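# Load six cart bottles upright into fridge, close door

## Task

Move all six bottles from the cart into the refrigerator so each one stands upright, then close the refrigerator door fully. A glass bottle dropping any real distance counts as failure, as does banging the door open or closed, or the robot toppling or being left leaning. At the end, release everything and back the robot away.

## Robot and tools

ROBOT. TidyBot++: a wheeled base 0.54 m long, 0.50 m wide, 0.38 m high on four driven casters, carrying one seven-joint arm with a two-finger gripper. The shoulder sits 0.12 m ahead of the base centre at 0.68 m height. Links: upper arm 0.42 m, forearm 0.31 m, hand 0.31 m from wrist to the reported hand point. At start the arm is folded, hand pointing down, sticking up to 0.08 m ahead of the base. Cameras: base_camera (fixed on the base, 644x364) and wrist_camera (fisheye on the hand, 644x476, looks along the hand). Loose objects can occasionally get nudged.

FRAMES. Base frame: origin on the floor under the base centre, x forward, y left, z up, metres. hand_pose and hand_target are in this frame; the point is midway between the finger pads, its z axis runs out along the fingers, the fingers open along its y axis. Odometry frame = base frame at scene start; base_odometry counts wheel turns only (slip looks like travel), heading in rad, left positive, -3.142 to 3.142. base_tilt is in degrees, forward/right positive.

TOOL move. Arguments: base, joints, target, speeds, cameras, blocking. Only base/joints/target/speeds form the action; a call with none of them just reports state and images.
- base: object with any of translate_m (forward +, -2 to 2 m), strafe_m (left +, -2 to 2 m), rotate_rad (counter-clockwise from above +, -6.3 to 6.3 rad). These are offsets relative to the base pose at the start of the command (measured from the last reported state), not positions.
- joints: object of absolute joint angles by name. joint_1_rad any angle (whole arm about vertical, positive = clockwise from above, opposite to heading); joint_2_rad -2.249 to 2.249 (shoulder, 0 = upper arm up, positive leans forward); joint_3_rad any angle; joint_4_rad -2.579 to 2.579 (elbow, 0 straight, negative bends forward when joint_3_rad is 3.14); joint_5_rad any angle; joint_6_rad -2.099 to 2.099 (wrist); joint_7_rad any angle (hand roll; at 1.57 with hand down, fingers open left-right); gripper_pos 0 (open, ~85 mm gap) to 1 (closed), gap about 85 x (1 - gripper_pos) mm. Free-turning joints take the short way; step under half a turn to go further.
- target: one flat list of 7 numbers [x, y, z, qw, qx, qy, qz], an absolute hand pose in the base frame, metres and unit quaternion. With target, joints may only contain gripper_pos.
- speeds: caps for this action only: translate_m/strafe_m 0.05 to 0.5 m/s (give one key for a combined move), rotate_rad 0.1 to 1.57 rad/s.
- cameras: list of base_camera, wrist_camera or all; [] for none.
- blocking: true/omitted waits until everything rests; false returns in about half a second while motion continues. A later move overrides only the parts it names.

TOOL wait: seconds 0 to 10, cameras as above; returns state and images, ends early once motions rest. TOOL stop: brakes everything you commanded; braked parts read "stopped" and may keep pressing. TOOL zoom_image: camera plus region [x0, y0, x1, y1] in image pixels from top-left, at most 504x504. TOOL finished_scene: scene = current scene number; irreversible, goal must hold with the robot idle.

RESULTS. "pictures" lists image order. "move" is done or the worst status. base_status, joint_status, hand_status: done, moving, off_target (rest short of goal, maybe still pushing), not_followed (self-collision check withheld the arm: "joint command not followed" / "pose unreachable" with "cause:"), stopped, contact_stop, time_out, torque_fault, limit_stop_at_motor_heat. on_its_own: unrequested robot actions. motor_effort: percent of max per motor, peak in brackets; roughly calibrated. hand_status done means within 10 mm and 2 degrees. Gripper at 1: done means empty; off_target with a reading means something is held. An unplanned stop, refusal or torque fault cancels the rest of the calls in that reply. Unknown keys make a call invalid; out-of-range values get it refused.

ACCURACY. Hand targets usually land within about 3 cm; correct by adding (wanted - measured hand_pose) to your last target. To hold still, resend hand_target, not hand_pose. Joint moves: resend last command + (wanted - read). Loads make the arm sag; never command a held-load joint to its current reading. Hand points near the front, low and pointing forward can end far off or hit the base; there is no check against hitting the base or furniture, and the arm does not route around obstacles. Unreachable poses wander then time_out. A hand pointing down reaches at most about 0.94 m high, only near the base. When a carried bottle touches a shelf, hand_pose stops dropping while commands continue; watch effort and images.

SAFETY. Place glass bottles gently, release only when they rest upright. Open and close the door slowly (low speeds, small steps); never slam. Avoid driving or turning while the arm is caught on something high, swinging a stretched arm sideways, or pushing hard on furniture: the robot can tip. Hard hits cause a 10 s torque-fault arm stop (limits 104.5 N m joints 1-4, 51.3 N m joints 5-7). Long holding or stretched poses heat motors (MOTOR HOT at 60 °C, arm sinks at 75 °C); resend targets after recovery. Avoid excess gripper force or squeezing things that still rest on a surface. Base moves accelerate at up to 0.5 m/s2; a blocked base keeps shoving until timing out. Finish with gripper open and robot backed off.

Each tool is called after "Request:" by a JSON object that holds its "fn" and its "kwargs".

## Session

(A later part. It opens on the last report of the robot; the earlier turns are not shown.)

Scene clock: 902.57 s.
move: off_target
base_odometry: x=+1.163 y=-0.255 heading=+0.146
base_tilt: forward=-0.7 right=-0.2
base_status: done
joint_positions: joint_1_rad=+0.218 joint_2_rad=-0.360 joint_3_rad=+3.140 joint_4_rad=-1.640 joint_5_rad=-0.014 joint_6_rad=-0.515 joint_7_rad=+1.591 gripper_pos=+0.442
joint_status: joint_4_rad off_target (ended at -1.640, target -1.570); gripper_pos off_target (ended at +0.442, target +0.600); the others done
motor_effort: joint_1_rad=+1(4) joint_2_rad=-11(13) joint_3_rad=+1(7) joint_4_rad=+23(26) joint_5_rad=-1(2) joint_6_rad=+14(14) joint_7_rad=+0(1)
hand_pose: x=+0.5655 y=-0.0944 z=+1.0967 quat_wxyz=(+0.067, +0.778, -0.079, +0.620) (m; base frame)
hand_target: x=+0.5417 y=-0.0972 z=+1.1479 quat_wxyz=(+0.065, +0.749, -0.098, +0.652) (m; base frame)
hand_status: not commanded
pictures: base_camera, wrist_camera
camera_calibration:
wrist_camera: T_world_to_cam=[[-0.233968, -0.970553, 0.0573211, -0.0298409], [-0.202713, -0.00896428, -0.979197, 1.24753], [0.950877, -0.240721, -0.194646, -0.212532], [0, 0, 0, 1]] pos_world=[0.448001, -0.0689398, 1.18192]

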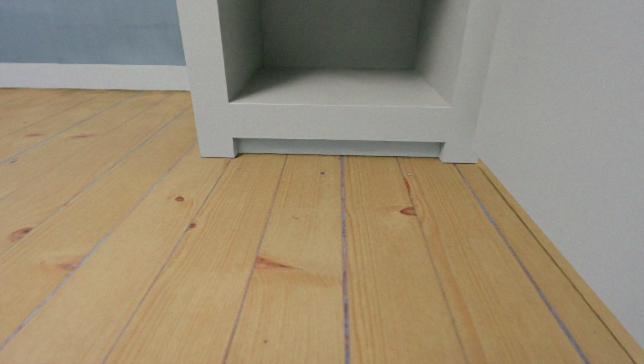

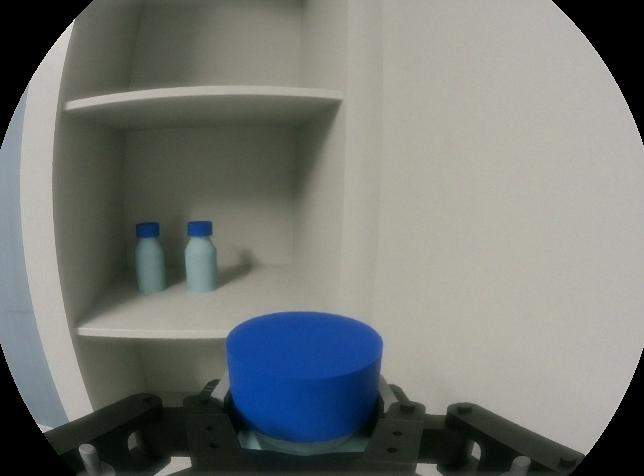

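Request:
{"fn": "move", "kwargs": {"base": {"translate_m": 0.653, "strafe_m": -0.003, "rotate_rad": -0.008}, "speeds": {"translate_m": 0.3}, "cameras": ["wrist_camera", "base_camera"]}}

Request:
{"fn": "move", "kwargs": {"joints": {"joint_2_rad": -0.40, "joint_4_rad": -1.80, "joint_6_rad": -0.313}, "cameras": ["wrist_camera"]}}

Scene clock: 926.87 s.
move: done
base_odometry: x=+1.809 y=-0.163 heading=+0.138
base_tilt: forward=-0.7 right=-0.2
base_status: done
joint_positions: joint_1_rad=+0.219 joint_2_rad=-0.362 joint_3_rad=+3.141 joint_4_rad=-1.638 joint_5_rad=-0.014 joint_6_rad=-0.517 joint_7_rad=+1.591 gripper_pos=+0.442
joint_status: not commanded
motor_effort: joint_1_rad=+1(2) joint_2_rad=-10(13) joint_3_rad=+2(5) joint_4_rad=+23(24) joint_5_rad=-1(3) joint_6_rad=+14(15) joint_7_rad=+0(1)
hand_pose: x=+0.5644 y=-0.0949 z=+1.0980 quat_wxyz=(+0.068, +0.777, -0.080, +0.621) (m; base frame)
hand_target: x=+0.5417 y=-0.0972 z=+1.1479 quat_wxyz=(+0.065, +0.749, -0.098, +0.652) (m; base frame)
hand_status: not commanded
pictures: base_camera, wrist_camera
camera_calibration:
wrist_camera: T_world_to_cam=[[-0.235274, -0.970251, 0.0570943, -0.0295794], [-0.201235, -0.00884171, -0.979503, 1.24804], [0.950868, -0.241941, -0.193168, -0.213037], [0, 0, 0, 1]] pos_world=[0.446759, -0.069207, 1.18299]

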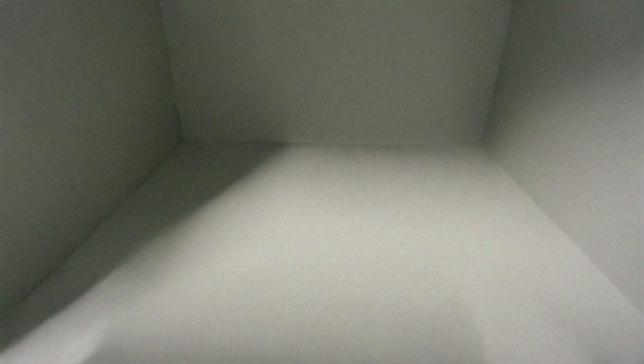

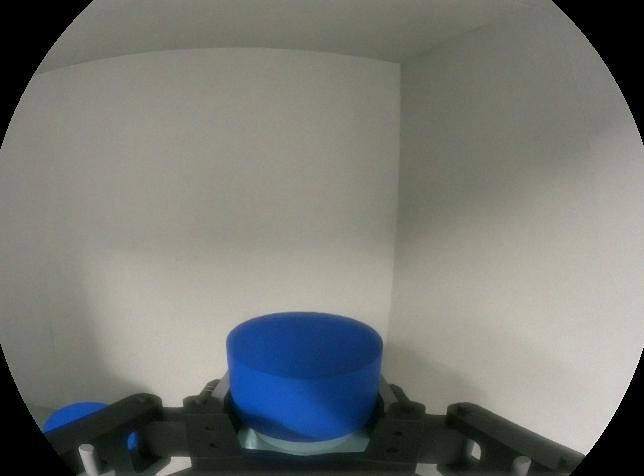

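Scene clock: 928.17 s.
move: done
base_odometry: x=+1.809 y=-0.163 heading=+0.138
base_tilt: forward=-0.7 right=-0.2
base_status: not commanded
joint_positions: joint_1_rad=+0.219 joint_2_rad=-0.362 joint_3_rad=+3.141 joint_4_rad=-1.792 joint_5_rad=-0.014 joint_6_rad=-0.383 joint_7_rad=+1.591 gripper_pos=+0.442
joint_status: all done
motor_effort: joint_1_rad=+0(1) joint_2_rad=-11(13) joint_3_rad=+1(2) joint_4_rad=+23(26) joint_5_rad=-1(1) joint_6_rad=+14(14) joint_7_rad=+0(1)
hand_pose: x=+0.5731 y=-0.0974 z=+1.0451 quat_wxyz=(+0.067, +0.783, -0.081, +0.613) (m; base frame)
hand_target: x=+0.5615 y=-0.1018 z=+1.0787 quat_wxyz=(+0.065, +0.749, -0.098, +0.652) (m; base frame)
hand_status: not commanded
pictures: wrist_camera
camera_calibration:
wrist_camera: T_world_to_cam=[[-0.236001, -0.970075, 0.0570785, -0.0264675], [-0.219419, -0.00402448, -0.975622, 1.20477], [0.946657, -0.242772, -0.211903, -0.21027], [0, 0, 0, 1]] pos_world=[0.457155, -0.0718745, 1.13235]

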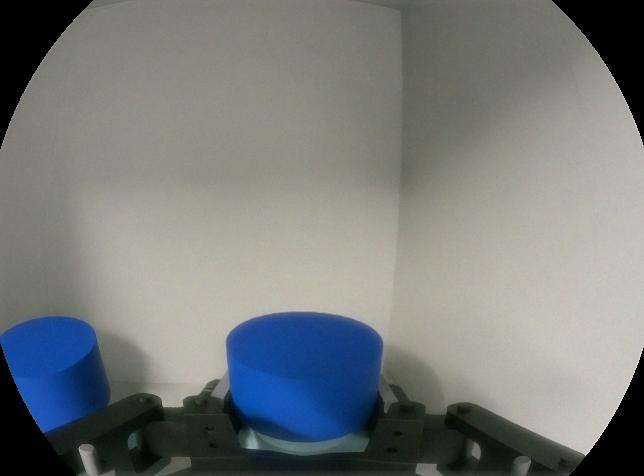

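Request:
{"fn": "move", "kwargs": {"joints": {"joint_2_rad": -0.40, "joint_4_rad": -1.825, "joint_6_rad": -0.30}, "cameras": []}}

Request:
{"fn": "move", "kwargs": {"joints": {"joint_2_rad": -0.40, "joint_4_rad": -1.848, "joint_6_rad": -0.285}, "cameras": []}}

Request:
{"fn": "move", "kwargs": {"joints": {"joint_2_rad": -0.40, "joint_4_rad": -1.87, "joint_6_rad": -0.275}, "cameras": ["wrist_camera"]}}

Scene clock: 933.73 s.
move: done
base_odometry: x=+1.809 y=-0.163 heading=+0.138
base_tilt: forward=-0.7 right=-0.2
base_status: not commanded
joint_positions: joint_1_rad=+0.219 joint_2_rad=-0.362 joint_3_rad=+3.141 joint_4_rad=-1.807 joint_5_rad=-0.014 joint_6_rad=-0.359 joint_7_rad=+1.591 gripper_pos=+0.442
joint_status: all done
motor_effort: joint_1_rad=+0(1) joint_2_rad=-10(12) joint_3_rad=+1(2) joint_4_rad=+23(24) joint_5_rad=-1(1) joint_6_rad=+14(14) joint_7_rad=+0(1)
hand_pose: x=+0.5742 y=-0.0977 z=+1.0429 quat_wxyz=(+0.068, +0.780, -0.081, +0.616) (m; base frame)
hand_target: x=+0.5622 y=-0.1019 z=+1.0672 quat_wxyz=(+0.064, +0.753, -0.098, +0.647) (m; base frame)
hand_status: not commanded
pictures: none
No camera images: "cameras" was empty.

Scene clock: 934.33 s.
move: done
base_odometry: x=+1.809 y=-0.163 heading=+0.138
base_tilt: forward=-0.7 right=-0.2
base_status: not commanded
joint_positions: joint_1_rad=+0.219 joint_2_rad=-0.365 joint_3_rad=+3.141 joint_4_rad=-1.821 joint_5_rad=-0.014 joint_6_rad=-0.335 joint_7_rad=+1.591 gripper_pos=+0.442
joint_status: all done
motor_effort: joint_1_rad=+1(2) joint_2_rad=-8(11) joint_3_rad=+2(3) joint_4_rad=+21(24) joint_5_rad=+0(1) joint_6_rad=+11(13) joint_7_rad=+1(1)
hand_pose: x=+0.5745 y=-0.0979 z=+1.0427 quat_wxyz=(+0.068, +0.777, -0.081, +0.621) (m; base frame)
hand_target: x=+0.5628 y=-0.1021 z=+1.0576 quat_wxyz=(+0.064, +0.756, -0.099, +0.644) (m; base frame)
hand_status: not commanded
pictures: none
No camera images: "cameras" was empty.

Scene clock: 934.93 s.
move: done
base_odometry: x=+1.809 y=-0.163 heading=+0.138
base_tilt: forward=-0.7 right=-0.2
base_status: not commanded
joint_positions: joint_1_rad=+0.219 joint_2_rad=-0.371 joint_3_rad=+3.141 joint_4_rad=-1.835 joint_5_rad=-0.014 joint_6_rad=-0.317 joint_7_rad=+1.591 gripper_pos=+0.442
joint_status: all done
motor_effort: joint_1_rad=+2(2) joint_2_rad=-6(8) joint_3_rad=+3(3) joint_4_rad=+19(21) joint_5_rad=+0(0) joint_6_rad=+10(11) joint_7_rad=+1(1)
hand_pose: x=+0.5732 y=-0.0977 z=+1.0422 quat_wxyz=(+0.069, +0.773, -0.081, +0.625) (m; base frame)
hand_target: x=+0.5629 y=-0.1021 z=+1.0470 quat_wxyz=(+0.064, +0.759, -0.099, +0.640) (m; base frame)
hand_status: not commanded
pictures: wrist_camera
camera_calibration:
wrist_camera: T_world_to_cam=[[-0.238578, -0.96949, 0.0562936, -0.0242143], [-0.190079, -0.0102277, -0.981716, 1.19091], [0.952339, -0.244916, -0.181839, -0.245871], [0, 0, 0, 1]] pos_world=[0.454742, -0.0715131, 1.12579]

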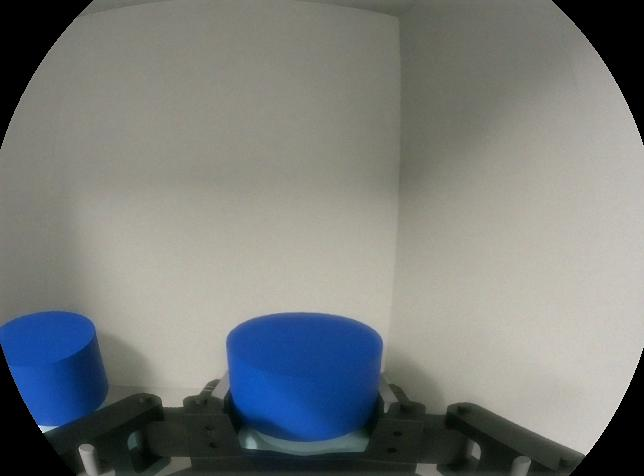

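Request:
{"fn": "move", "kwargs": {"joints": {"gripper_pos": 0.1}, "cameras": ["wrist_camera"]}}

Request:
{"fn": "move", "kwargs": {"base": {"translate_m": -0.879, "strafe_m": 0.1915}, "speeds": {"translate_m": 0.5}, "cameras": ["wrist_camera", "base_camera"]}}

Scene clock: 975.93 s.
move: done
base_odometry: x=+1.809 y=-0.163 heading=+0.138
base_tilt: forward=-0.7 right=-0.2
base_status: not commanded
joint_positions: joint_1_rad=+0.219 joint_2_rad=-0.371 joint_3_rad=+3.141 joint_4_rad=-1.837 joint_5_rad=-0.014 joint_6_rad=-0.312 joint_7_rad=+1.591 gripper_pos=+0.100
joint_status: all done
motor_effort: joint_1_rad=+1(2) joint_2_rad=-7(9) joint_3_rad=+2(3) joint_4_rad=+19(22) joint_5_rad=-1(1) joint_6_rad=+9(12) joint_7_rad=+1(1)
hand_pose: x=+0.5735 y=-0.0978 z=+1.0428 quat_wxyz=(+0.069, +0.772, -0.080, +0.626) (m; base frame)
hand_target: x=+0.5629 y=-0.1021 z=+1.0470 quat_wxyz=(+0.064, +0.759, -0.099, +0.640) (m; base frame)
hand_status: not commanded
pictures: wrist_camera
camera_calibration:
wrist_camera: T_world_to_cam=[[-0.238921, -0.969411, 0.0562041, -0.0240059], [-0.186731, -0.0109325, -0.98235, 1.19022], [0.952916, -0.245199, -0.178407, -0.249957], [0, 0, 0, 1]] pos_world=[0.454704, -0.0715487, 1.12597]

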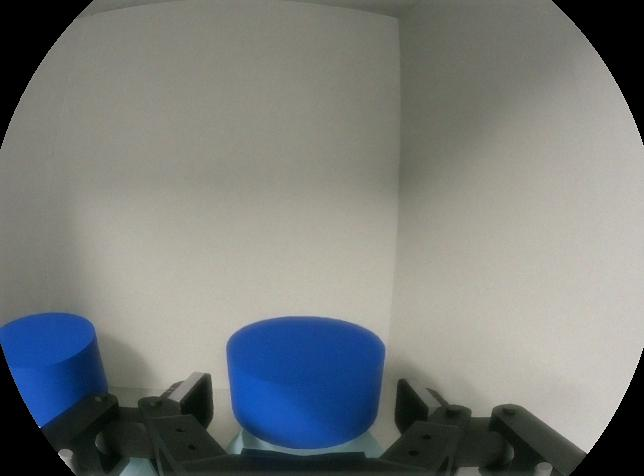

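Scene clock: 979.13 s.
move: done
base_odometry: x=+0.912 y=-0.094 heading=+0.138
base_tilt: forward=-0.7 right=-0.2
base_status: done
joint_positions: joint_1_rad=+0.219 joint_2_rad=-0.381 joint_3_rad=+3.141 joint_4_rad=-1.837 joint_5_rad=-0.014 joint_6_rad=-0.312 joint_7_rad=+1.591 gripper_pos=+0.100
joint_status: not commanded
motor_effort: joint_1_rad=+0(1) joint_2_rad=-7(10) joint_3_rad=+1(3) joint_4_rad=+19(20) joint_5_rad=-1(1) joint_6_rad=+9(10) joint_7_rad=+1(1)
hand_pose: x=+0.5699 y=-0.0973 z=+1.0476 quat_wxyz=(+0.070, +0.769, -0.080, +0.630) (m; base frame)
hand_target: x=+0.5629 y=-0.1021 z=+1.0470 quat_wxyz=(+0.064, +0.759, -0.099, +0.640) (m; base frame)
hand_status: not commanded
pictures: base_camera, wrist_camera
camera_calibration:
wrist_camera: T_world_to_cam=[[-0.240031, -0.969155, 0.0558824, -0.0236451], [-0.176609, -0.0130086, -0.984195, 1.19024], [0.954565, -0.246107, -0.168039, -0.257414], [0, 0, 0, 1]] pos_world=[0.450251, -0.0707838, 1.1295]

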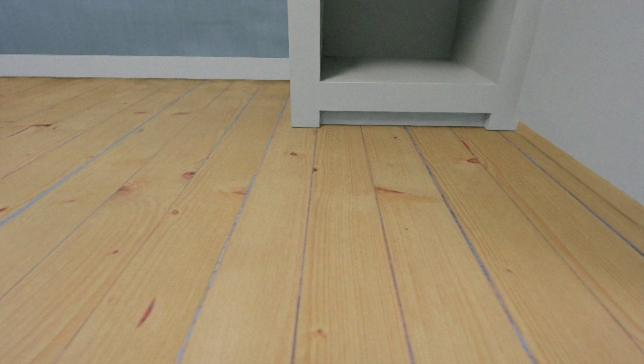

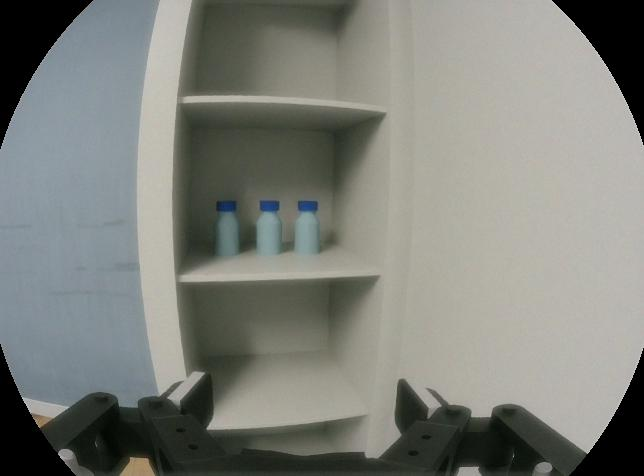

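Request:
{"fn": "move", "kwargs": {"base": {"translate_m": -0.8213, "strafe_m": -0.3185, "rotate_rad": -1.888}, "speeds": {"rotate_rad": 1.0}, "joints": {"joint_1_rad": 0.0, "joint_2_rad": -0.37, "joint_3_rad": 3.1416, "joint_4_rad": -1.60, "joint_5_rad": 0.0, "joint_6_rad": -0.45, "joint_7_rad": 1.54, "gripper_pos": 0.15}, "cameras": ["wrist_camera", "base_camera"]}}

Request:
{"fn": "move", "kwargs": {"joints": {"joint_1_rad": 0.0, "joint_2_rad": -0.125, "joint_4_rad": -2.13, "joint_6_rad": 0.205}, "cameras": ["wrist_camera"]}}

Request:
{"fn": "zoom_image", "kwargs": {"camera": "wrist_camera", "region": [180, 220, 440, 420]}}

Scene clock: 996.93 s.
move: done
base_odometry: x=+0.142 y=-0.522 heading=-1.750
base_tilt: forward=-0.8 right=-0.2
base_status: done
joint_positions: joint_1_rad=+0.018 joint_2_rad=-0.380 joint_3_rad=+3.144 joint_4_rad=-1.634 joint_5_rad=-0.014 joint_6_rad=-0.401 joint_7_rad=+1.591 gripper_pos=+0.150
joint_status: all done
motor_effort: joint_1_rad=+0(2) joint_2_rad=-6(11) joint_3_rad=+1(5) joint_4_rad=+19(22) joint_5_rad=-1(2) joint_6_rad=+9(10) joint_7_rad=+0(1)
hand_pose: x=+0.5717 y=-0.0065 z=+1.1444 quat_wxyz=(+0.007, +0.736, -0.003, +0.677) (m; base frame)
hand_target: x=+0.5726 y=+0.0013 z=+1.1452 quat_wxyz=(-0.010, +0.745, -0.011, +0.667) (m; base frame)
hand_status: not commanded
pictures: base_camera, wrist_camera
camera_calibration:
wrist_camera: T_world_to_cam=[[-0.0492754, -0.99743, 0.0520034, -0.0454405], [-0.0588037, -0.0490792, -0.997062, 1.23414], [0.997053, -0.0521886, -0.0562342, -0.371505], [0, 0, 0, 1]] pos_world=[0.440743, -0.00414148, 1.21199]

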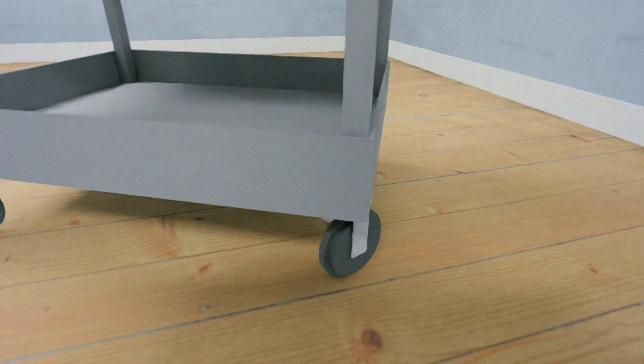

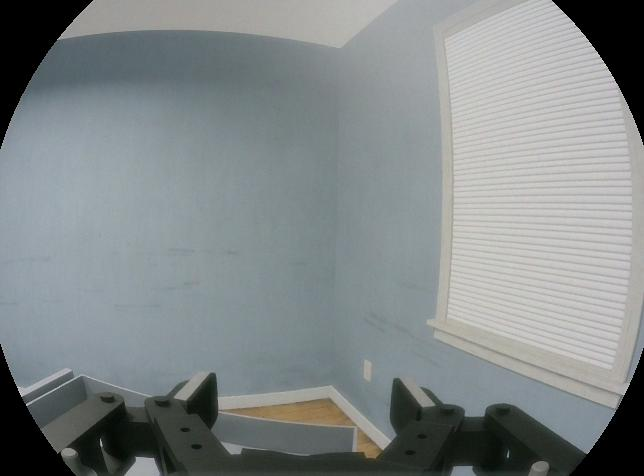

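Scene clock: 999.00 s.
move: done
base_odometry: x=+0.142 y=-0.522 heading=-1.750
base_tilt: forward=-0.7 right=-0.2
base_status: not commanded
joint_positions: joint_1_rad=+0.018 joint_2_rad=-0.148 joint_3_rad=+3.144 joint_4_rad=-2.094 joint_5_rad=-0.014 joint_6_rad=+0.163 joint_7_rad=+1.591 gripper_pos=+0.150
joint_status: all done
motor_effort: joint_1_rad=+1(2) joint_2_rad=-13(16) joint_3_rad=+1(2) joint_4_rad=+18(21) joint_5_rad=-1(1) joint_6_rad=+9(11) joint_7_rad=+0(1)
hand_pose: x=+0.6537 y=-0.0103 z=+0.9174 quat_wxyz=(+0.009, +0.778, -0.006, +0.628) (m; base frame)
hand_target: x=+0.6549 y=+0.0013 z=+0.8963 quat_wxyz=(-0.010, +0.783, -0.012, +0.622) (m; base frame)
hand_status: not commanded
pictures: wrist_camera
camera_calibration:
wrist_camera: T_world_to_cam=[[-0.0501686, -0.997138, 0.056554, -0.0369759], [-0.185854, -0.0463154, -0.981485, 1.08124], [0.981296, -0.0597505, -0.182999, -0.339791], [0, 0, 0, 1]] pos_world=[0.532534, -0.00709447, 1.00114]

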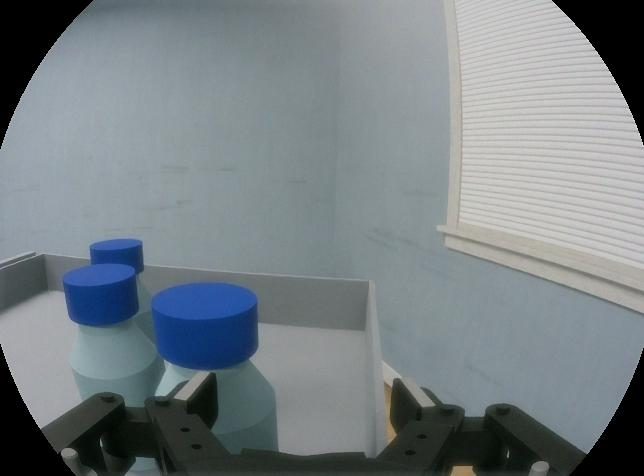

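Scaled by 1.938.

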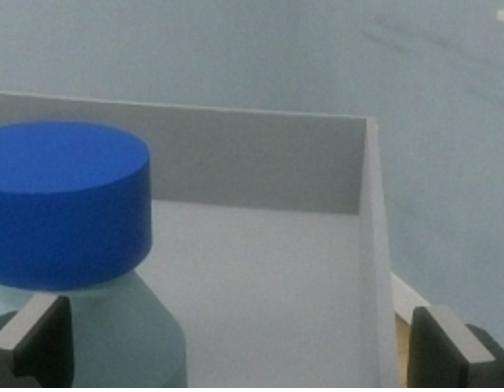

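Request:
{"fn": "zoom_image", "kwargs": {"camera": "wrist_camera", "region": [40, 220, 300, 420]}}

Scaled by 1.938.

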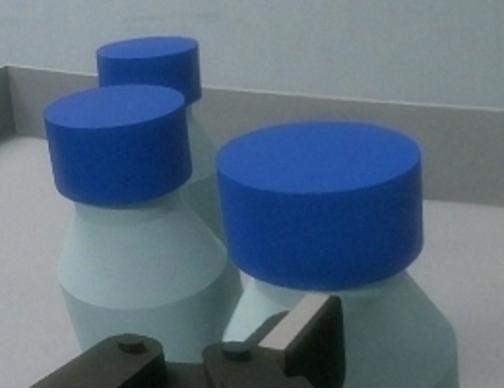

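Request:
{"fn": "move", "kwargs": {"base": {"translate_m": -0.05}, "speeds": {"translate_m": 0.2}, "cameras": ["wrist_camera"]}}

Request:
{"fn": "move", "kwargs": {"base": {"translate_m": 0.0929, "strafe_m": -0.2376, "rotate_rad": 0.40}, "speeds": {"rotate_rad": 0.4}, "joints": {"joint_1_rad": -0.02}, "cameras": ["wrist_camera"]}}

Request:
{"fn": "zoom_image", "kwargs": {"camera": "wrist_camera", "region": [140, 220, 440, 440]}}

Scene clock: 1077.63 s.
move: done
base_odometry: x=+0.151 y=-0.473 heading=-1.750
base_tilt: forward=-0.7 right=-0.2
base_status: done
joint_positions: joint_1_rad=+0.018 joint_2_rad=-0.141 joint_3_rad=+3.144 joint_4_rad=-2.095 joint_5_rad=-0.014 joint_6_rad=+0.166 joint_7_rad=+1.591 gripper_pos=+0.150
joint_status: not commanded
motor_effort: joint_1_rad=+0(1) joint_2_rad=-13(16) joint_3_rad=+1(2) joint_4_rad=+18(19) joint_5_rad=-1(1) joint_6_rad=+9(10) joint_7_rad=+0(1)
hand_pose: x=+0.6552 y=-0.0102 z=+0.9138 quat_wxyz=(+0.009, +0.780, -0.006, +0.626) (m; base frame)
hand_target: x=+0.6549 y=+0.0013 z=+0.8963 quat_wxyz=(-0.010, +0.783, -0.012, +0.622) (m; base frame)
hand_status: not commanded
pictures: wrist_camera
camera_calibration:
wrist_camera: T_world_to_cam=[[-0.0496882, -0.997152, 0.0567382, -0.0370976], [-0.190838, -0.0462829, -0.98053, 1.08041], [0.980363, -0.0595486, -0.187995, -0.336696], [0, 0, 0, 1]] pos_world=[0.534424, -0.00703737, 0.998177]

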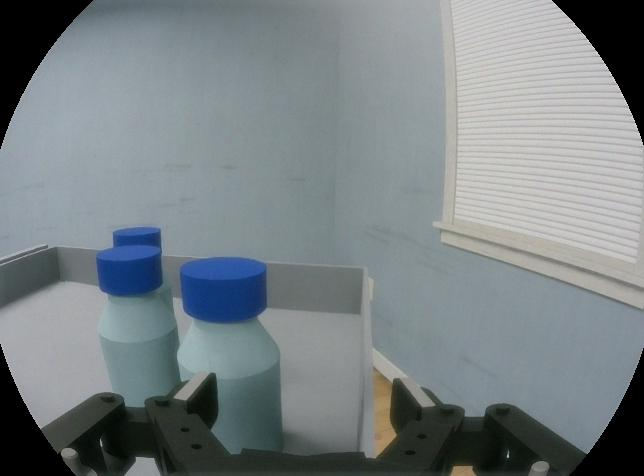

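Scene clock: 1079.43 s.
move: done
base_odometry: x=-0.099 y=-0.522 heading=-1.349
base_tilt: forward=-0.7 right=-0.2
base_status: done
joint_positions: joint_1_rad=-0.008 joint_2_rad=-0.141 joint_3_rad=+3.143 joint_4_rad=-2.095 joint_5_rad=-0.014 joint_6_rad=+0.167 joint_7_rad=+1.591 gripper_pos=+0.150
joint_status: all done
motor_effort: joint_1_rad=+1(2) joint_2_rad=-13(15) joint_3_rad=+2(3) joint_4_rad=+18(19) joint_5_rad=-1(1) joint_6_rad=+9(10) joint_7_rad=+0(1)
hand_pose: x=+0.6553 y=+0.0044 z=+0.9140 quat_wxyz=(+0.001, +0.779, +0.004, +0.627) (m; base frame)
hand_target: x=+0.6547 y=+0.0121 z=+0.8963 quat_wxyz=(-0.016, +0.783, -0.004, +0.621) (m; base frame)
hand_status: not commanded
pictures: wrist_camera
camera_calibration:
wrist_camera: T_world_to_cam=[[-0.0226769, -0.998122, 0.0569108, -0.040417], [-0.188975, -0.0516197, -0.980624, 1.08015], [0.98172, -0.0329922, -0.18745, -0.337399], [0, 0, 0, 1]] pos_world=[0.534437, 0.00428431, 0.998275]

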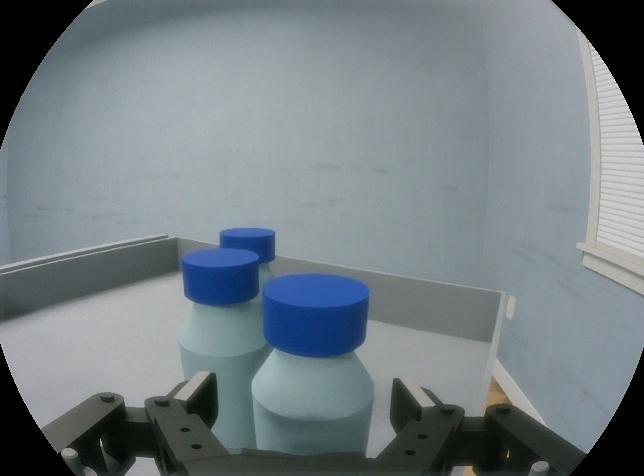

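Scaled by 1.680.

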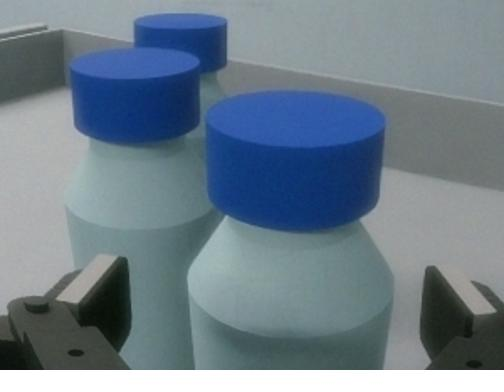

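Request:
{"fn": "move", "kwargs": {"base": {"translate_m": 0.062, "strafe_m": -0.0025}, "speeds": {"translate_m": 0.15}, "cameras": ["wrist_camera"]}}

Request:
{"fn": "zoom_image", "kwargs": {"camera": "wrist_camera", "region": [180, 280, 440, 476]}}

Scene clock: 1097.97 s.
move: done
base_odometry: x=-0.088 y=-0.583 heading=-1.349
base_tilt: forward=-0.7 right=-0.2
base_status: done
joint_positions: joint_1_rad=-0.008 joint_2_rad=-0.137 joint_3_rad=+3.143 joint_4_rad=-2.096 joint_5_rad=-0.014 joint_6_rad=+0.167 joint_7_rad=+1.591 gripper_pos=+0.150
joint_status: not commanded
motor_effort: joint_1_rad=+0(2) joint_2_rad=-13(15) joint_3_rad=+1(3) joint_4_rad=+18(19) joint_5_rad=-1(1) joint_6_rad=+9(10) joint_7_rad=+1(1)
hand_pose: x=+0.6563 y=+0.0045 z=+0.9115 quat_wxyz=(+0.000, +0.781, +0.004, +0.625) (m; base frame)
hand_target: x=+0.6547 y=+0.0121 z=+0.8963 quat_wxyz=(-0.016, +0.783, -0.004, +0.621) (m; base frame)
hand_status: not commanded
pictures: wrist_camera
camera_calibration:
wrist_camera: T_world_to_cam=[[-0.0222198, -0.998124, 0.0570423, -0.0405435], [-0.192994, -0.0517008, -0.979837, 1.07987], [0.980948, -0.0327806, -0.191484, -0.334689], [0, 0, 0, 1]] pos_world=[0.535822, 0.00439159, 0.996326]

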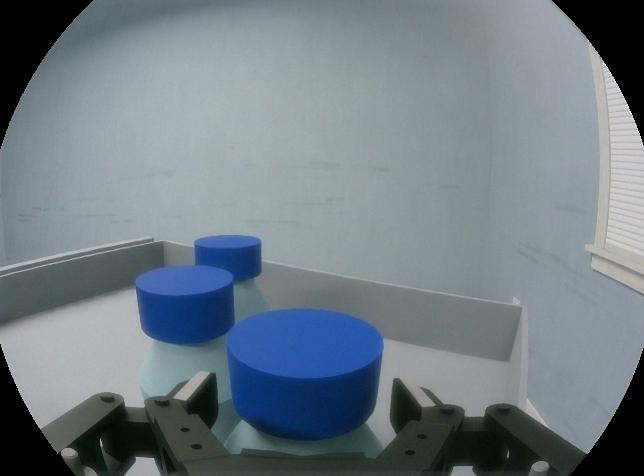

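Scaled by 1.938.

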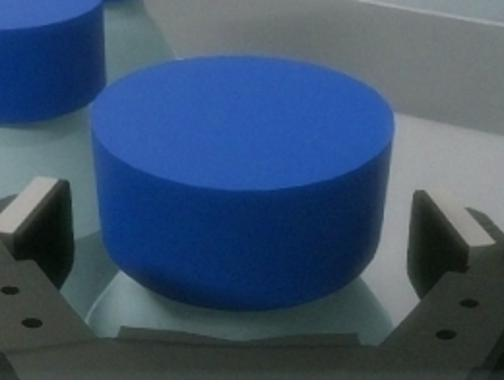

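Request:
{"fn": "move", "kwargs": {"joints": {"gripper_pos": 0.6}, "cameras": ["wrist_camera"]}}

Request:
{"fn": "zoom_image", "kwargs": {"camera": "wrist_camera", "region": [100, 200, 400, 400]}}

Scene clock: 1101.27 s.
move: off_target
base_odometry: x=-0.088 y=-0.583 heading=-1.349
base_tilt: forward=-0.7 right=-0.2
base_status: not commanded
joint_positions: joint_1_rad=-0.008 joint_2_rad=-0.137 joint_3_rad=+3.143 joint_4_rad=-2.096 joint_5_rad=-0.014 joint_6_rad=+0.170 joint_7_rad=+1.591 gripper_pos=+0.444
joint_status: gripper_pos off_target (ended at +0.444, target +0.600)
motor_effort: joint_1_rad=+0(1) joint_2_rad=-14(15) joint_3_rad=+1(1) joint_4_rad=+18(20) joint_5_rad=-1(1) joint_6_rad=+9(10) joint_7_rad=+0(0)
hand_pose: x=+0.6565 y=+0.0044 z=+0.9122 quat_wxyz=(+0.001, +0.780, +0.004, +0.626) (m; base frame)
hand_target: x=+0.6547 y=+0.0121 z=+0.8963 quat_wxyz=(-0.016, +0.783, -0.004, +0.621) (m; base frame)
hand_status: not commanded
pictures: wrist_camera
camera_calibration:
wrist_camera: T_world_to_cam=[[-0.0225651, -0.998121, 0.0569619, -0.040387], [-0.190668, -0.0516341, -0.980296, 1.07941], [0.981395, -0.0329813, -0.189145, -0.337124], [0, 0, 0, 1]] pos_world=[0.535749, 0.00430453, 0.996677]

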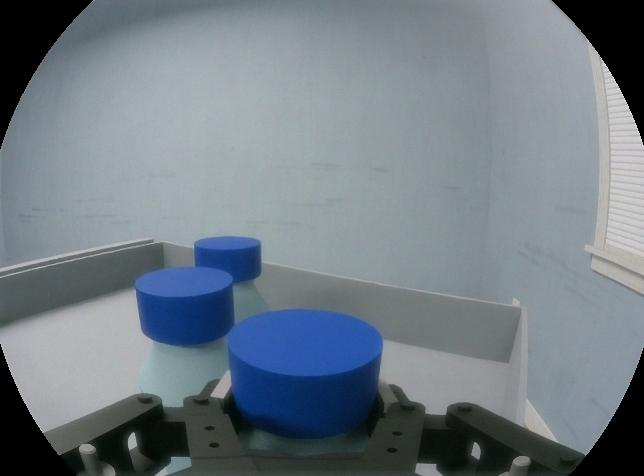

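Scaled by 1.680.

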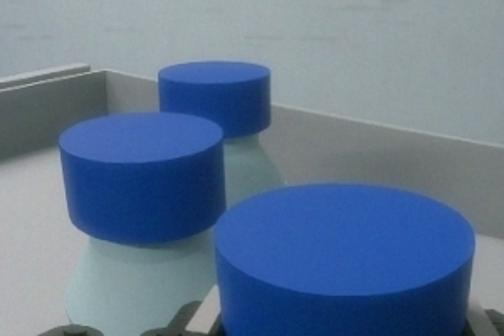

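Request:
{"fn": "move", "kwargs": {"joints": {"joint_2_rad": -0.236, "joint_4_rad": -1.80, "joint_6_rad": -0.15}, "cameras": []}}

Request:
{"fn": "move", "kwargs": {"joints": {"joint_2_rad": -0.40, "joint_4_rad": -1.57, "joint_6_rad": -0.53}, "cameras": ["wrist_camera"]}}

Scene clock: 1125.97 s.
move: done
base_odometry: x=-0.088 y=-0.583 heading=-1.349
base_tilt: forward=-0.7 right=-0.2
base_status: not commanded
joint_positions: joint_1_rad=-0.008 joint_2_rad=-0.176 joint_3_rad=+3.143 joint_4_rad=-1.857 joint_5_rad=-0.014 joint_6_rad=-0.117 joint_7_rad=+1.591 gripper_pos=+0.444
joint_status: all done
motor_effort: joint_1_rad=+0(1) joint_2_rad=-17(19) joint_3_rad=+1(2) joint_4_rad=+22(24) joint_5_rad=-1(1) joint_6_rad=+13(14) joint_7_rad=+0(1)
hand_pose: x=+0.6612 y=+0.0057 z=+0.9911 quat_wxyz=(-0.001, +0.783, +0.006, +0.622) (m; base frame)
hand_target: x=+0.6429 y=+0.0118 z=+1.0486 quat_wxyz=(-0.017, +0.756, -0.004, +0.655) (m; base frame)
hand_status: not commanded
pictures: none
No camera images: "cameras" was empty.

Scene clock: 1127.57 s.
move: done
base_odometry: x=-0.088 y=-0.583 heading=-1.349
base_tilt: forward=-0.7 right=-0.2
base_status: not commanded
joint_positions: joint_1_rad=-0.008 joint_2_rad=-0.366 joint_3_rad=+3.143 joint_4_rad=-1.622 joint_5_rad=-0.014 joint_6_rad=-0.497 joint_7_rad=+1.591 gripper_pos=+0.444
joint_status: all done
motor_effort: joint_1_rad=+0(1) joint_2_rad=-10(19) joint_3_rad=+2(2) joint_4_rad=+23(26) joint_5_rad=-1(1) joint_6_rad=+13(15) joint_7_rad=+1(1)
hand_pose: x=+0.5736 y=+0.0065 z=+1.1157 quat_wxyz=(-0.003, +0.768, +0.008, +0.640) (m; base frame)
hand_target: x=+0.5532 y=+0.0100 z=+1.1519 quat_wxyz=(-0.017, +0.751, -0.004, +0.660) (m; base frame)
hand_status: not commanded
pictures: wrist_camera
camera_calibration:
wrist_camera: T_world_to_cam=[[-0.0153722, -0.998346, 0.055397, -0.0541231], [-0.154566, -0.0523649, -0.986594, 1.24959], [0.987863, -0.0237286, -0.153506, -0.26076], [0, 0, 0, 1]] pos_world=[0.449908, 0.00521379, 1.19581]

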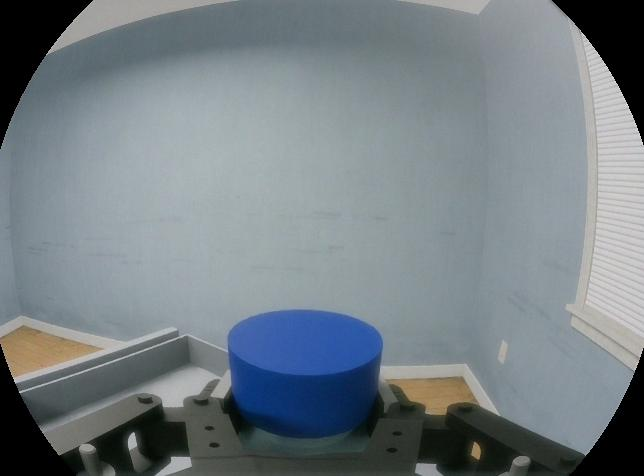

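Request:
{"fn": "move", "kwargs": {"base": {"translate_m": -0.1763, "strafe_m": 1.3273, "rotate_rad": 1.487}, "speeds": {"rotate_rad": 1.0}, "joints": {"joint_1_rad": 0.0, "joint_2_rad": -0.40, "joint_3_rad": 3.1416, "joint_4_rad": -1.577, "joint_5_rad": 0.0, "joint_6_rad": -0.543, "joint_7_rad": 1.54, "gripper_pos": 0.6}, "cameras": ["base_camera", "wrist_camera"]}}

Request:
{"fn": "zoom_image", "kwargs": {"camera": "base_camera", "region": [180, 110, 320, 210]}}

Request:
{"fn": "zoom_image", "kwargs": {"camera": "base_camera", "region": [420, 110, 644, 270]}}

Scene clock: 1142.00 s.
move: off_target
base_odometry: x=+1.168 y=-0.120 heading=+0.139
base_tilt: forward=-0.7 right=-0.2
base_status: done
joint_positions: joint_1_rad=+0.005 joint_2_rad=-0.368 joint_3_rad=+3.143 joint_4_rad=-1.622 joint_5_rad=-0.014 joint_6_rad=-0.514 joint_7_rad=+1.591 gripper_pos=+0.444
joint_status: gripper_pos off_target (ended at +0.444, target +0.600); the others done
motor_effort: joint_1_rad=+0(3) joint_2_rad=-10(13) joint_3_rad=+1(4) joint_4_rad=+22(24) joint_5_rad=-1(3) joint_6_rad=+13(14) joint_7_rad=+1(1)
hand_pose: x=+0.5715 y=+0.0003 z=+1.1118 quat_wxyz=(+0.002, +0.773, +0.002, +0.634) (m; base frame)
hand_target: x=+0.5533 y=+0.0013 z=+1.1437 quat_wxyz=(-0.010, +0.758, -0.012, +0.652) (m; base frame)
hand_status: not commanded
pictures: base_camera, wrist_camera
camera_calibration:
wrist_camera: T_world_to_cam=[[-0.0280333, -0.998061, 0.0555721, -0.0531299], [-0.169359, -0.050048, -0.984283, 1.2509], [0.985156, -0.0370043, -0.167628, -0.242196], [0, 0, 0, 1]] pos_world=[0.448963, 0.00061608, 1.1936]

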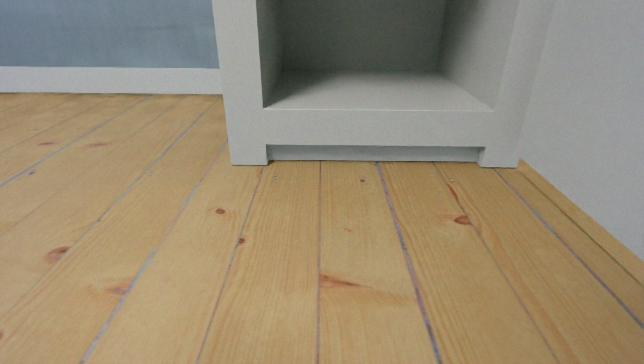

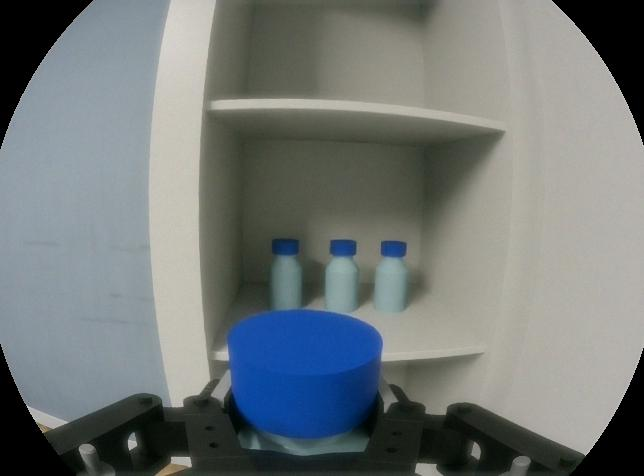

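Scaled by 3.600.

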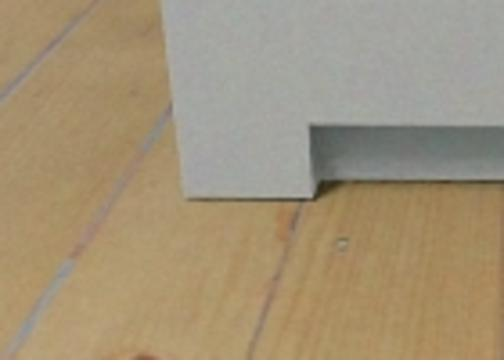

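Scaled by 2.250.

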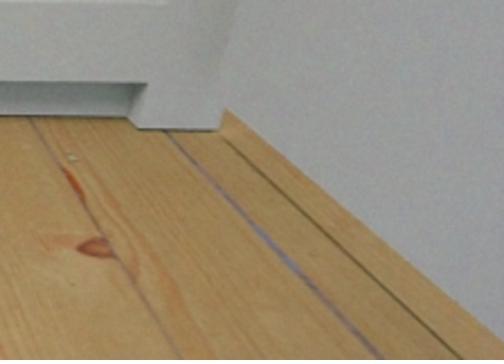

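Request:
{"fn": "move", "kwargs": {"base": {"translate_m": 0.4886, "strafe_m": 0.0211, "rotate_rad": 0.03}, "speeds": {"translate_m": 0.3}, "cameras": ["wrist_camera", "base_camera"]}}

Request:
{"fn": "move", "kwargs": {"joints": {"joint_2_rad": -0.40, "joint_4_rad": -1.80, "joint_6_rad": -0.313}, "cameras": ["wrist_camera"]}}

Scene clock: 1164.40 s.
move: done
base_odometry: x=+1.649 y=-0.031 heading=+0.170
base_tilt: forward=-0.7 right=-0.2
base_status: done
joint_positions: joint_1_rad=+0.004 joint_2_rad=-0.370 joint_3_rad=+3.140 joint_4_rad=-1.622 joint_5_rad=-0.014 joint_6_rad=-0.515 joint_7_rad=+1.591 gripper_pos=+0.444
joint_status: not commanded
motor_effort: joint_1_rad=+0(2) joint_2_rad=-10(13) joint_3_rad=+2(4) joint_4_rad=+22(23) joint_5_rad=-1(2) joint_6_rad=+13(14) joint_7_rad=+1(1)
hand_pose: x=+0.5705 y=+0.0024 z=+1.1124 quat_wxyz=(+0.001, +0.773, +0.004, +0.635) (m; base frame)
hand_target: x=+0.5533 y=+0.0013 z=+1.1437 quat_wxyz=(-0.010, +0.758, -0.012, +0.652) (m; base frame)
hand_status: not commanded
pictures: base_camera, wrist_camera
camera_calibration:
wrist_camera: T_world_to_cam=[[-0.0246144, -0.998085, 0.0567469, -0.0543587], [-0.168032, -0.051826, -0.984418, 1.25087], [0.985474, -0.0337661, -0.166435, -0.24255], [0, 0, 0, 1]] pos_world=[0.447875, 0.00238319, 1.1941]

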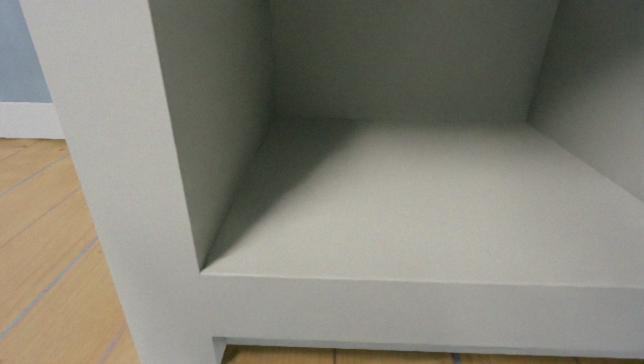

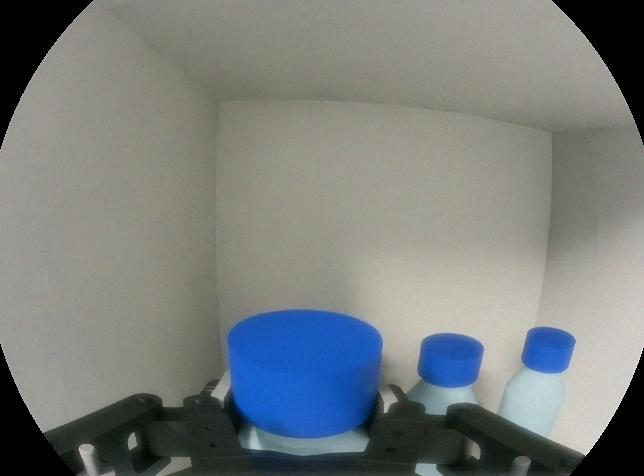

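Scene clock: 1165.70 s.
move: done
base_odometry: x=+1.649 y=-0.031 heading=+0.170
base_tilt: forward=-0.7 right=-0.2
base_status: not commanded
joint_positions: joint_1_rad=+0.004 joint_2_rad=-0.370 joint_3_rad=+3.140 joint_4_rad=-1.788 joint_5_rad=-0.014 joint_6_rad=-0.377 joint_7_rad=+1.591 gripper_pos=+0.444
joint_status: all done
motor_effort: joint_1_rad=+0(1) joint_2_rad=-10(11) joint_3_rad=+2(2) joint_4_rad=+24(25) joint_5_rad=-1(1) joint_6_rad=+12(14) joint_7_rad=+0(1)
hand_pose: x=+0.5809 y=+0.0018 z=+1.0529 quat_wxyz=(+0.001, +0.782, +0.003, +0.624) (m; base frame)
hand_target: x=+0.5731 y=+0.0013 z=+1.0787 quat_wxyz=(-0.010, +0.755, -0.012, +0.655) (m; base frame)
hand_status: not commanded
pictures: wrist_camera
camera_calibration:
wrist_camera: T_world_to_cam=[[-0.0248734, -0.998069, 0.056918, -0.0513608], [-0.196182, -0.0509552, -0.979243, 1.20496], [0.980252, -0.0355234, -0.194536, -0.23007], [0, 0, 0, 1]] pos_world=[0.46064, 0.00196432, 1.13811]

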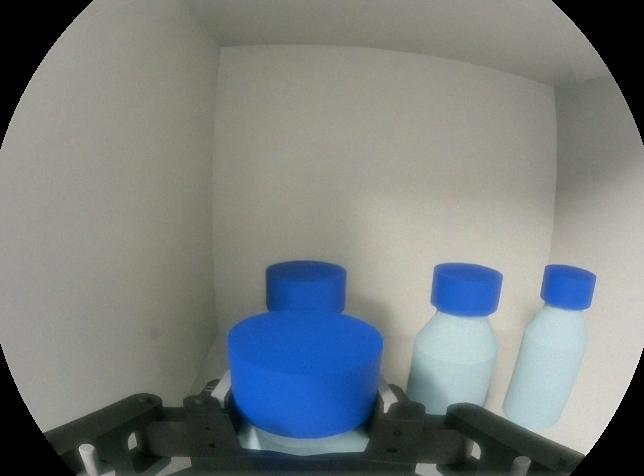

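Request:
{"fn": "move", "kwargs": {"joints": {"joint_2_rad": -0.40, "joint_4_rad": -1.84, "joint_6_rad": -0.283}, "cameras": []}}

Request:
{"fn": "move", "kwargs": {"joints": {"joint_2_rad": -0.40, "joint_4_rad": -1.862, "joint_6_rad": -0.272}, "cameras": []}}

Request:
{"fn": "move", "kwargs": {"joints": {"joint_2_rad": -0.40, "joint_4_rad": -1.88, "joint_6_rad": -0.272}, "cameras": []}}

Scene clock: 1171.10 s.
move: done
base_odometry: x=+1.649 y=-0.031 heading=+0.170
base_tilt: forward=-0.7 right=-0.2
base_status: not commanded
joint_positions: joint_1_rad=+0.004 joint_2_rad=-0.370 joint_3_rad=+3.140 joint_4_rad=-1.823 joint_5_rad=-0.014 joint_6_rad=-0.341 joint_7_rad=+1.591 gripper_pos=+0.444
joint_status: all done
motor_effort: joint_1_rad=+0(1) joint_2_rad=-9(11) joint_3_rad=+1(2) joint_4_rad=+23(24) joint_5_rad=-1(1) joint_6_rad=+12(13) joint_7_rad=+1(1)
hand_pose: x=+0.5825 y=+0.0016 z=+1.0423 quat_wxyz=(+0.001, +0.781, +0.003, +0.624) (m; base frame)
hand_target: x=+0.5745 y=+0.0013 z=+1.0631 quat_wxyz=(-0.010, +0.759, -0.012, +0.651) (m; base frame)
hand_status: not commanded
pictures: none
No camera images: "cameras" was empty.

Scene clock: 1171.70 s.
move: done
base_odometry: x=+1.649 y=-0.031 heading=+0.170
base_tilt: forward=-0.7 right=-0.2
base_status: not commanded
joint_positions: joint_1_rad=+0.004 joint_2_rad=-0.371 joint_3_rad=+3.140 joint_4_rad=-1.834 joint_5_rad=-0.014 joint_6_rad=-0.320 joint_7_rad=+1.591 gripper_pos=+0.444
joint_status: all done
motor_effort: joint_1_rad=+1(1) joint_2_rad=-9(10) joint_3_rad=+1(3) joint_4_rad=+21(23) joint_5_rad=-1(1) joint_6_rad=+11(13) joint_7_rad=+0(1)
hand_pose: x=+0.5833 y=+0.0015 z=+1.0422 quat_wxyz=(+0.002, +0.778, +0.003, +0.628) (m; base frame)
hand_target: x=+0.5748 y=+0.0013 z=+1.0529 quat_wxyz=(-0.010, +0.762, -0.012, +0.647) (m; base frame)
hand_status: not commanded
pictures: none
No camera images: "cameras" was empty.

Scene clock: 1172.27 s.
move: done
base_odometry: x=+1.649 y=-0.031 heading=+0.170
base_tilt: forward=-0.7 right=-0.2
base_status: not commanded
joint_positions: joint_1_rad=+0.004 joint_2_rad=-0.374 joint_3_rad=+3.140 joint_4_rad=-1.842 joint_5_rad=-0.014 joint_6_rad=-0.310 joint_7_rad=+1.591 gripper_pos=+0.444
joint_status: all done
motor_effort: joint_1_rad=+1(1) joint_2_rad=-7(9) joint_3_rad=+2(3) joint_4_rad=+19(21) joint_5_rad=-1(1) joint_6_rad=+9(11) joint_7_rad=+0(1)
hand_pose: x=+0.5828 y=+0.0015 z=+1.0419 quat_wxyz=(+0.002, +0.776, +0.003, +0.630) (m; base frame)
hand_target: x=+0.5744 y=+0.0013 z=+1.0418 quat_wxyz=(-0.010, +0.768, -0.012, +0.640) (m; base frame)
hand_status: not commanded
pictures: none
No camera images: "cameras" was empty.

Request:
{"fn": "move", "kwargs": {"joints": {"gripper_pos": 0.1}, "cameras": []}}

Request:
{"fn": "move", "kwargs": {"base": {"translate_m": -0.80}, "speeds": {"translate_m": 0.5}, "cameras": ["wrist_camera"]}}

Scene clock: 1192.03 s.
move: done
base_odometry: x=+1.649 y=-0.031 heading=+0.170
base_tilt: forward=-0.7 right=-0.2
base_status: not commanded
joint_positions: joint_1_rad=+0.004 joint_2_rad=-0.374 joint_3_rad=+3.140 joint_4_rad=-1.844 joint_5_rad=-0.014 joint_6_rad=-0.309 joint_7_rad=+1.591 gripper_pos=+0.100
joint_status: all done
motor_effort: joint_1_rad=+0(1) joint_2_rad=-8(9) joint_3_rad=+2(2) joint_4_rad=+19(21) joint_5_rad=-1(1) joint_6_rad=+9(12) joint_7_rad=+0(1)
hand_pose: x=+0.5827 y=+0.0015 z=+1.0404 quat_wxyz=(+0.002, +0.777, +0.003, +0.629) (m; base frame)
hand_target: x=+0.5744 y=+0.0013 z=+1.0418 quat_wxyz=(-0.010, +0.768, -0.012, +0.640) (m; base frame)
hand_status: not commanded
pictures: none
No camera images: "cameras" was empty.

Scene clock: 1195.13 s.
move: done
base_odometry: x=+0.860 y=-0.166 heading=+0.170
base_tilt: forward=-0.7 right=-0.2
base_status: done
joint_positions: joint_1_rad=+0.004 joint_2_rad=-0.384 joint_3_rad=+3.141 joint_4_rad=-1.844 joint_5_rad=-0.014 joint_6_rad=-0.308 joint_7_rad=+1.591 gripper_pos=+0.100
joint_status: not commanded
motor_effort: joint_1_rad=+0(2) joint_2_rad=-7(10) joint_3_rad=+1(3) joint_4_rad=+19(21) joint_5_rad=-1(2) joint_6_rad=+9(10) joint_7_rad=+0(1)
hand_pose: x=+0.5792 y=+0.0011 z=+1.0451 quat_wxyz=(+0.002, +0.774, +0.003, +0.634) (m; base frame)
hand_target: x=+0.5744 y=+0.0013 z=+1.0418 quat_wxyz=(-0.010, +0.768, -0.012, +0.640) (m; base frame)
hand_status: not commanded
pictures: wrist_camera
camera_calibration:
wrist_camera: T_world_to_cam=[[-0.0278132, -0.998044, 0.0559871, -0.0489059], [-0.171489, -0.0504144, -0.983895, 1.18743], [0.984793, -0.0369664, -0.169751, -0.25847], [0, 0, 0, 1]] pos_world=[0.456811, 0.00149884, 1.12717]

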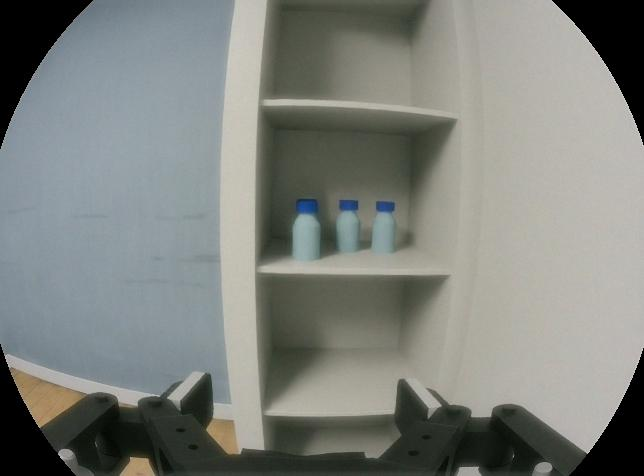

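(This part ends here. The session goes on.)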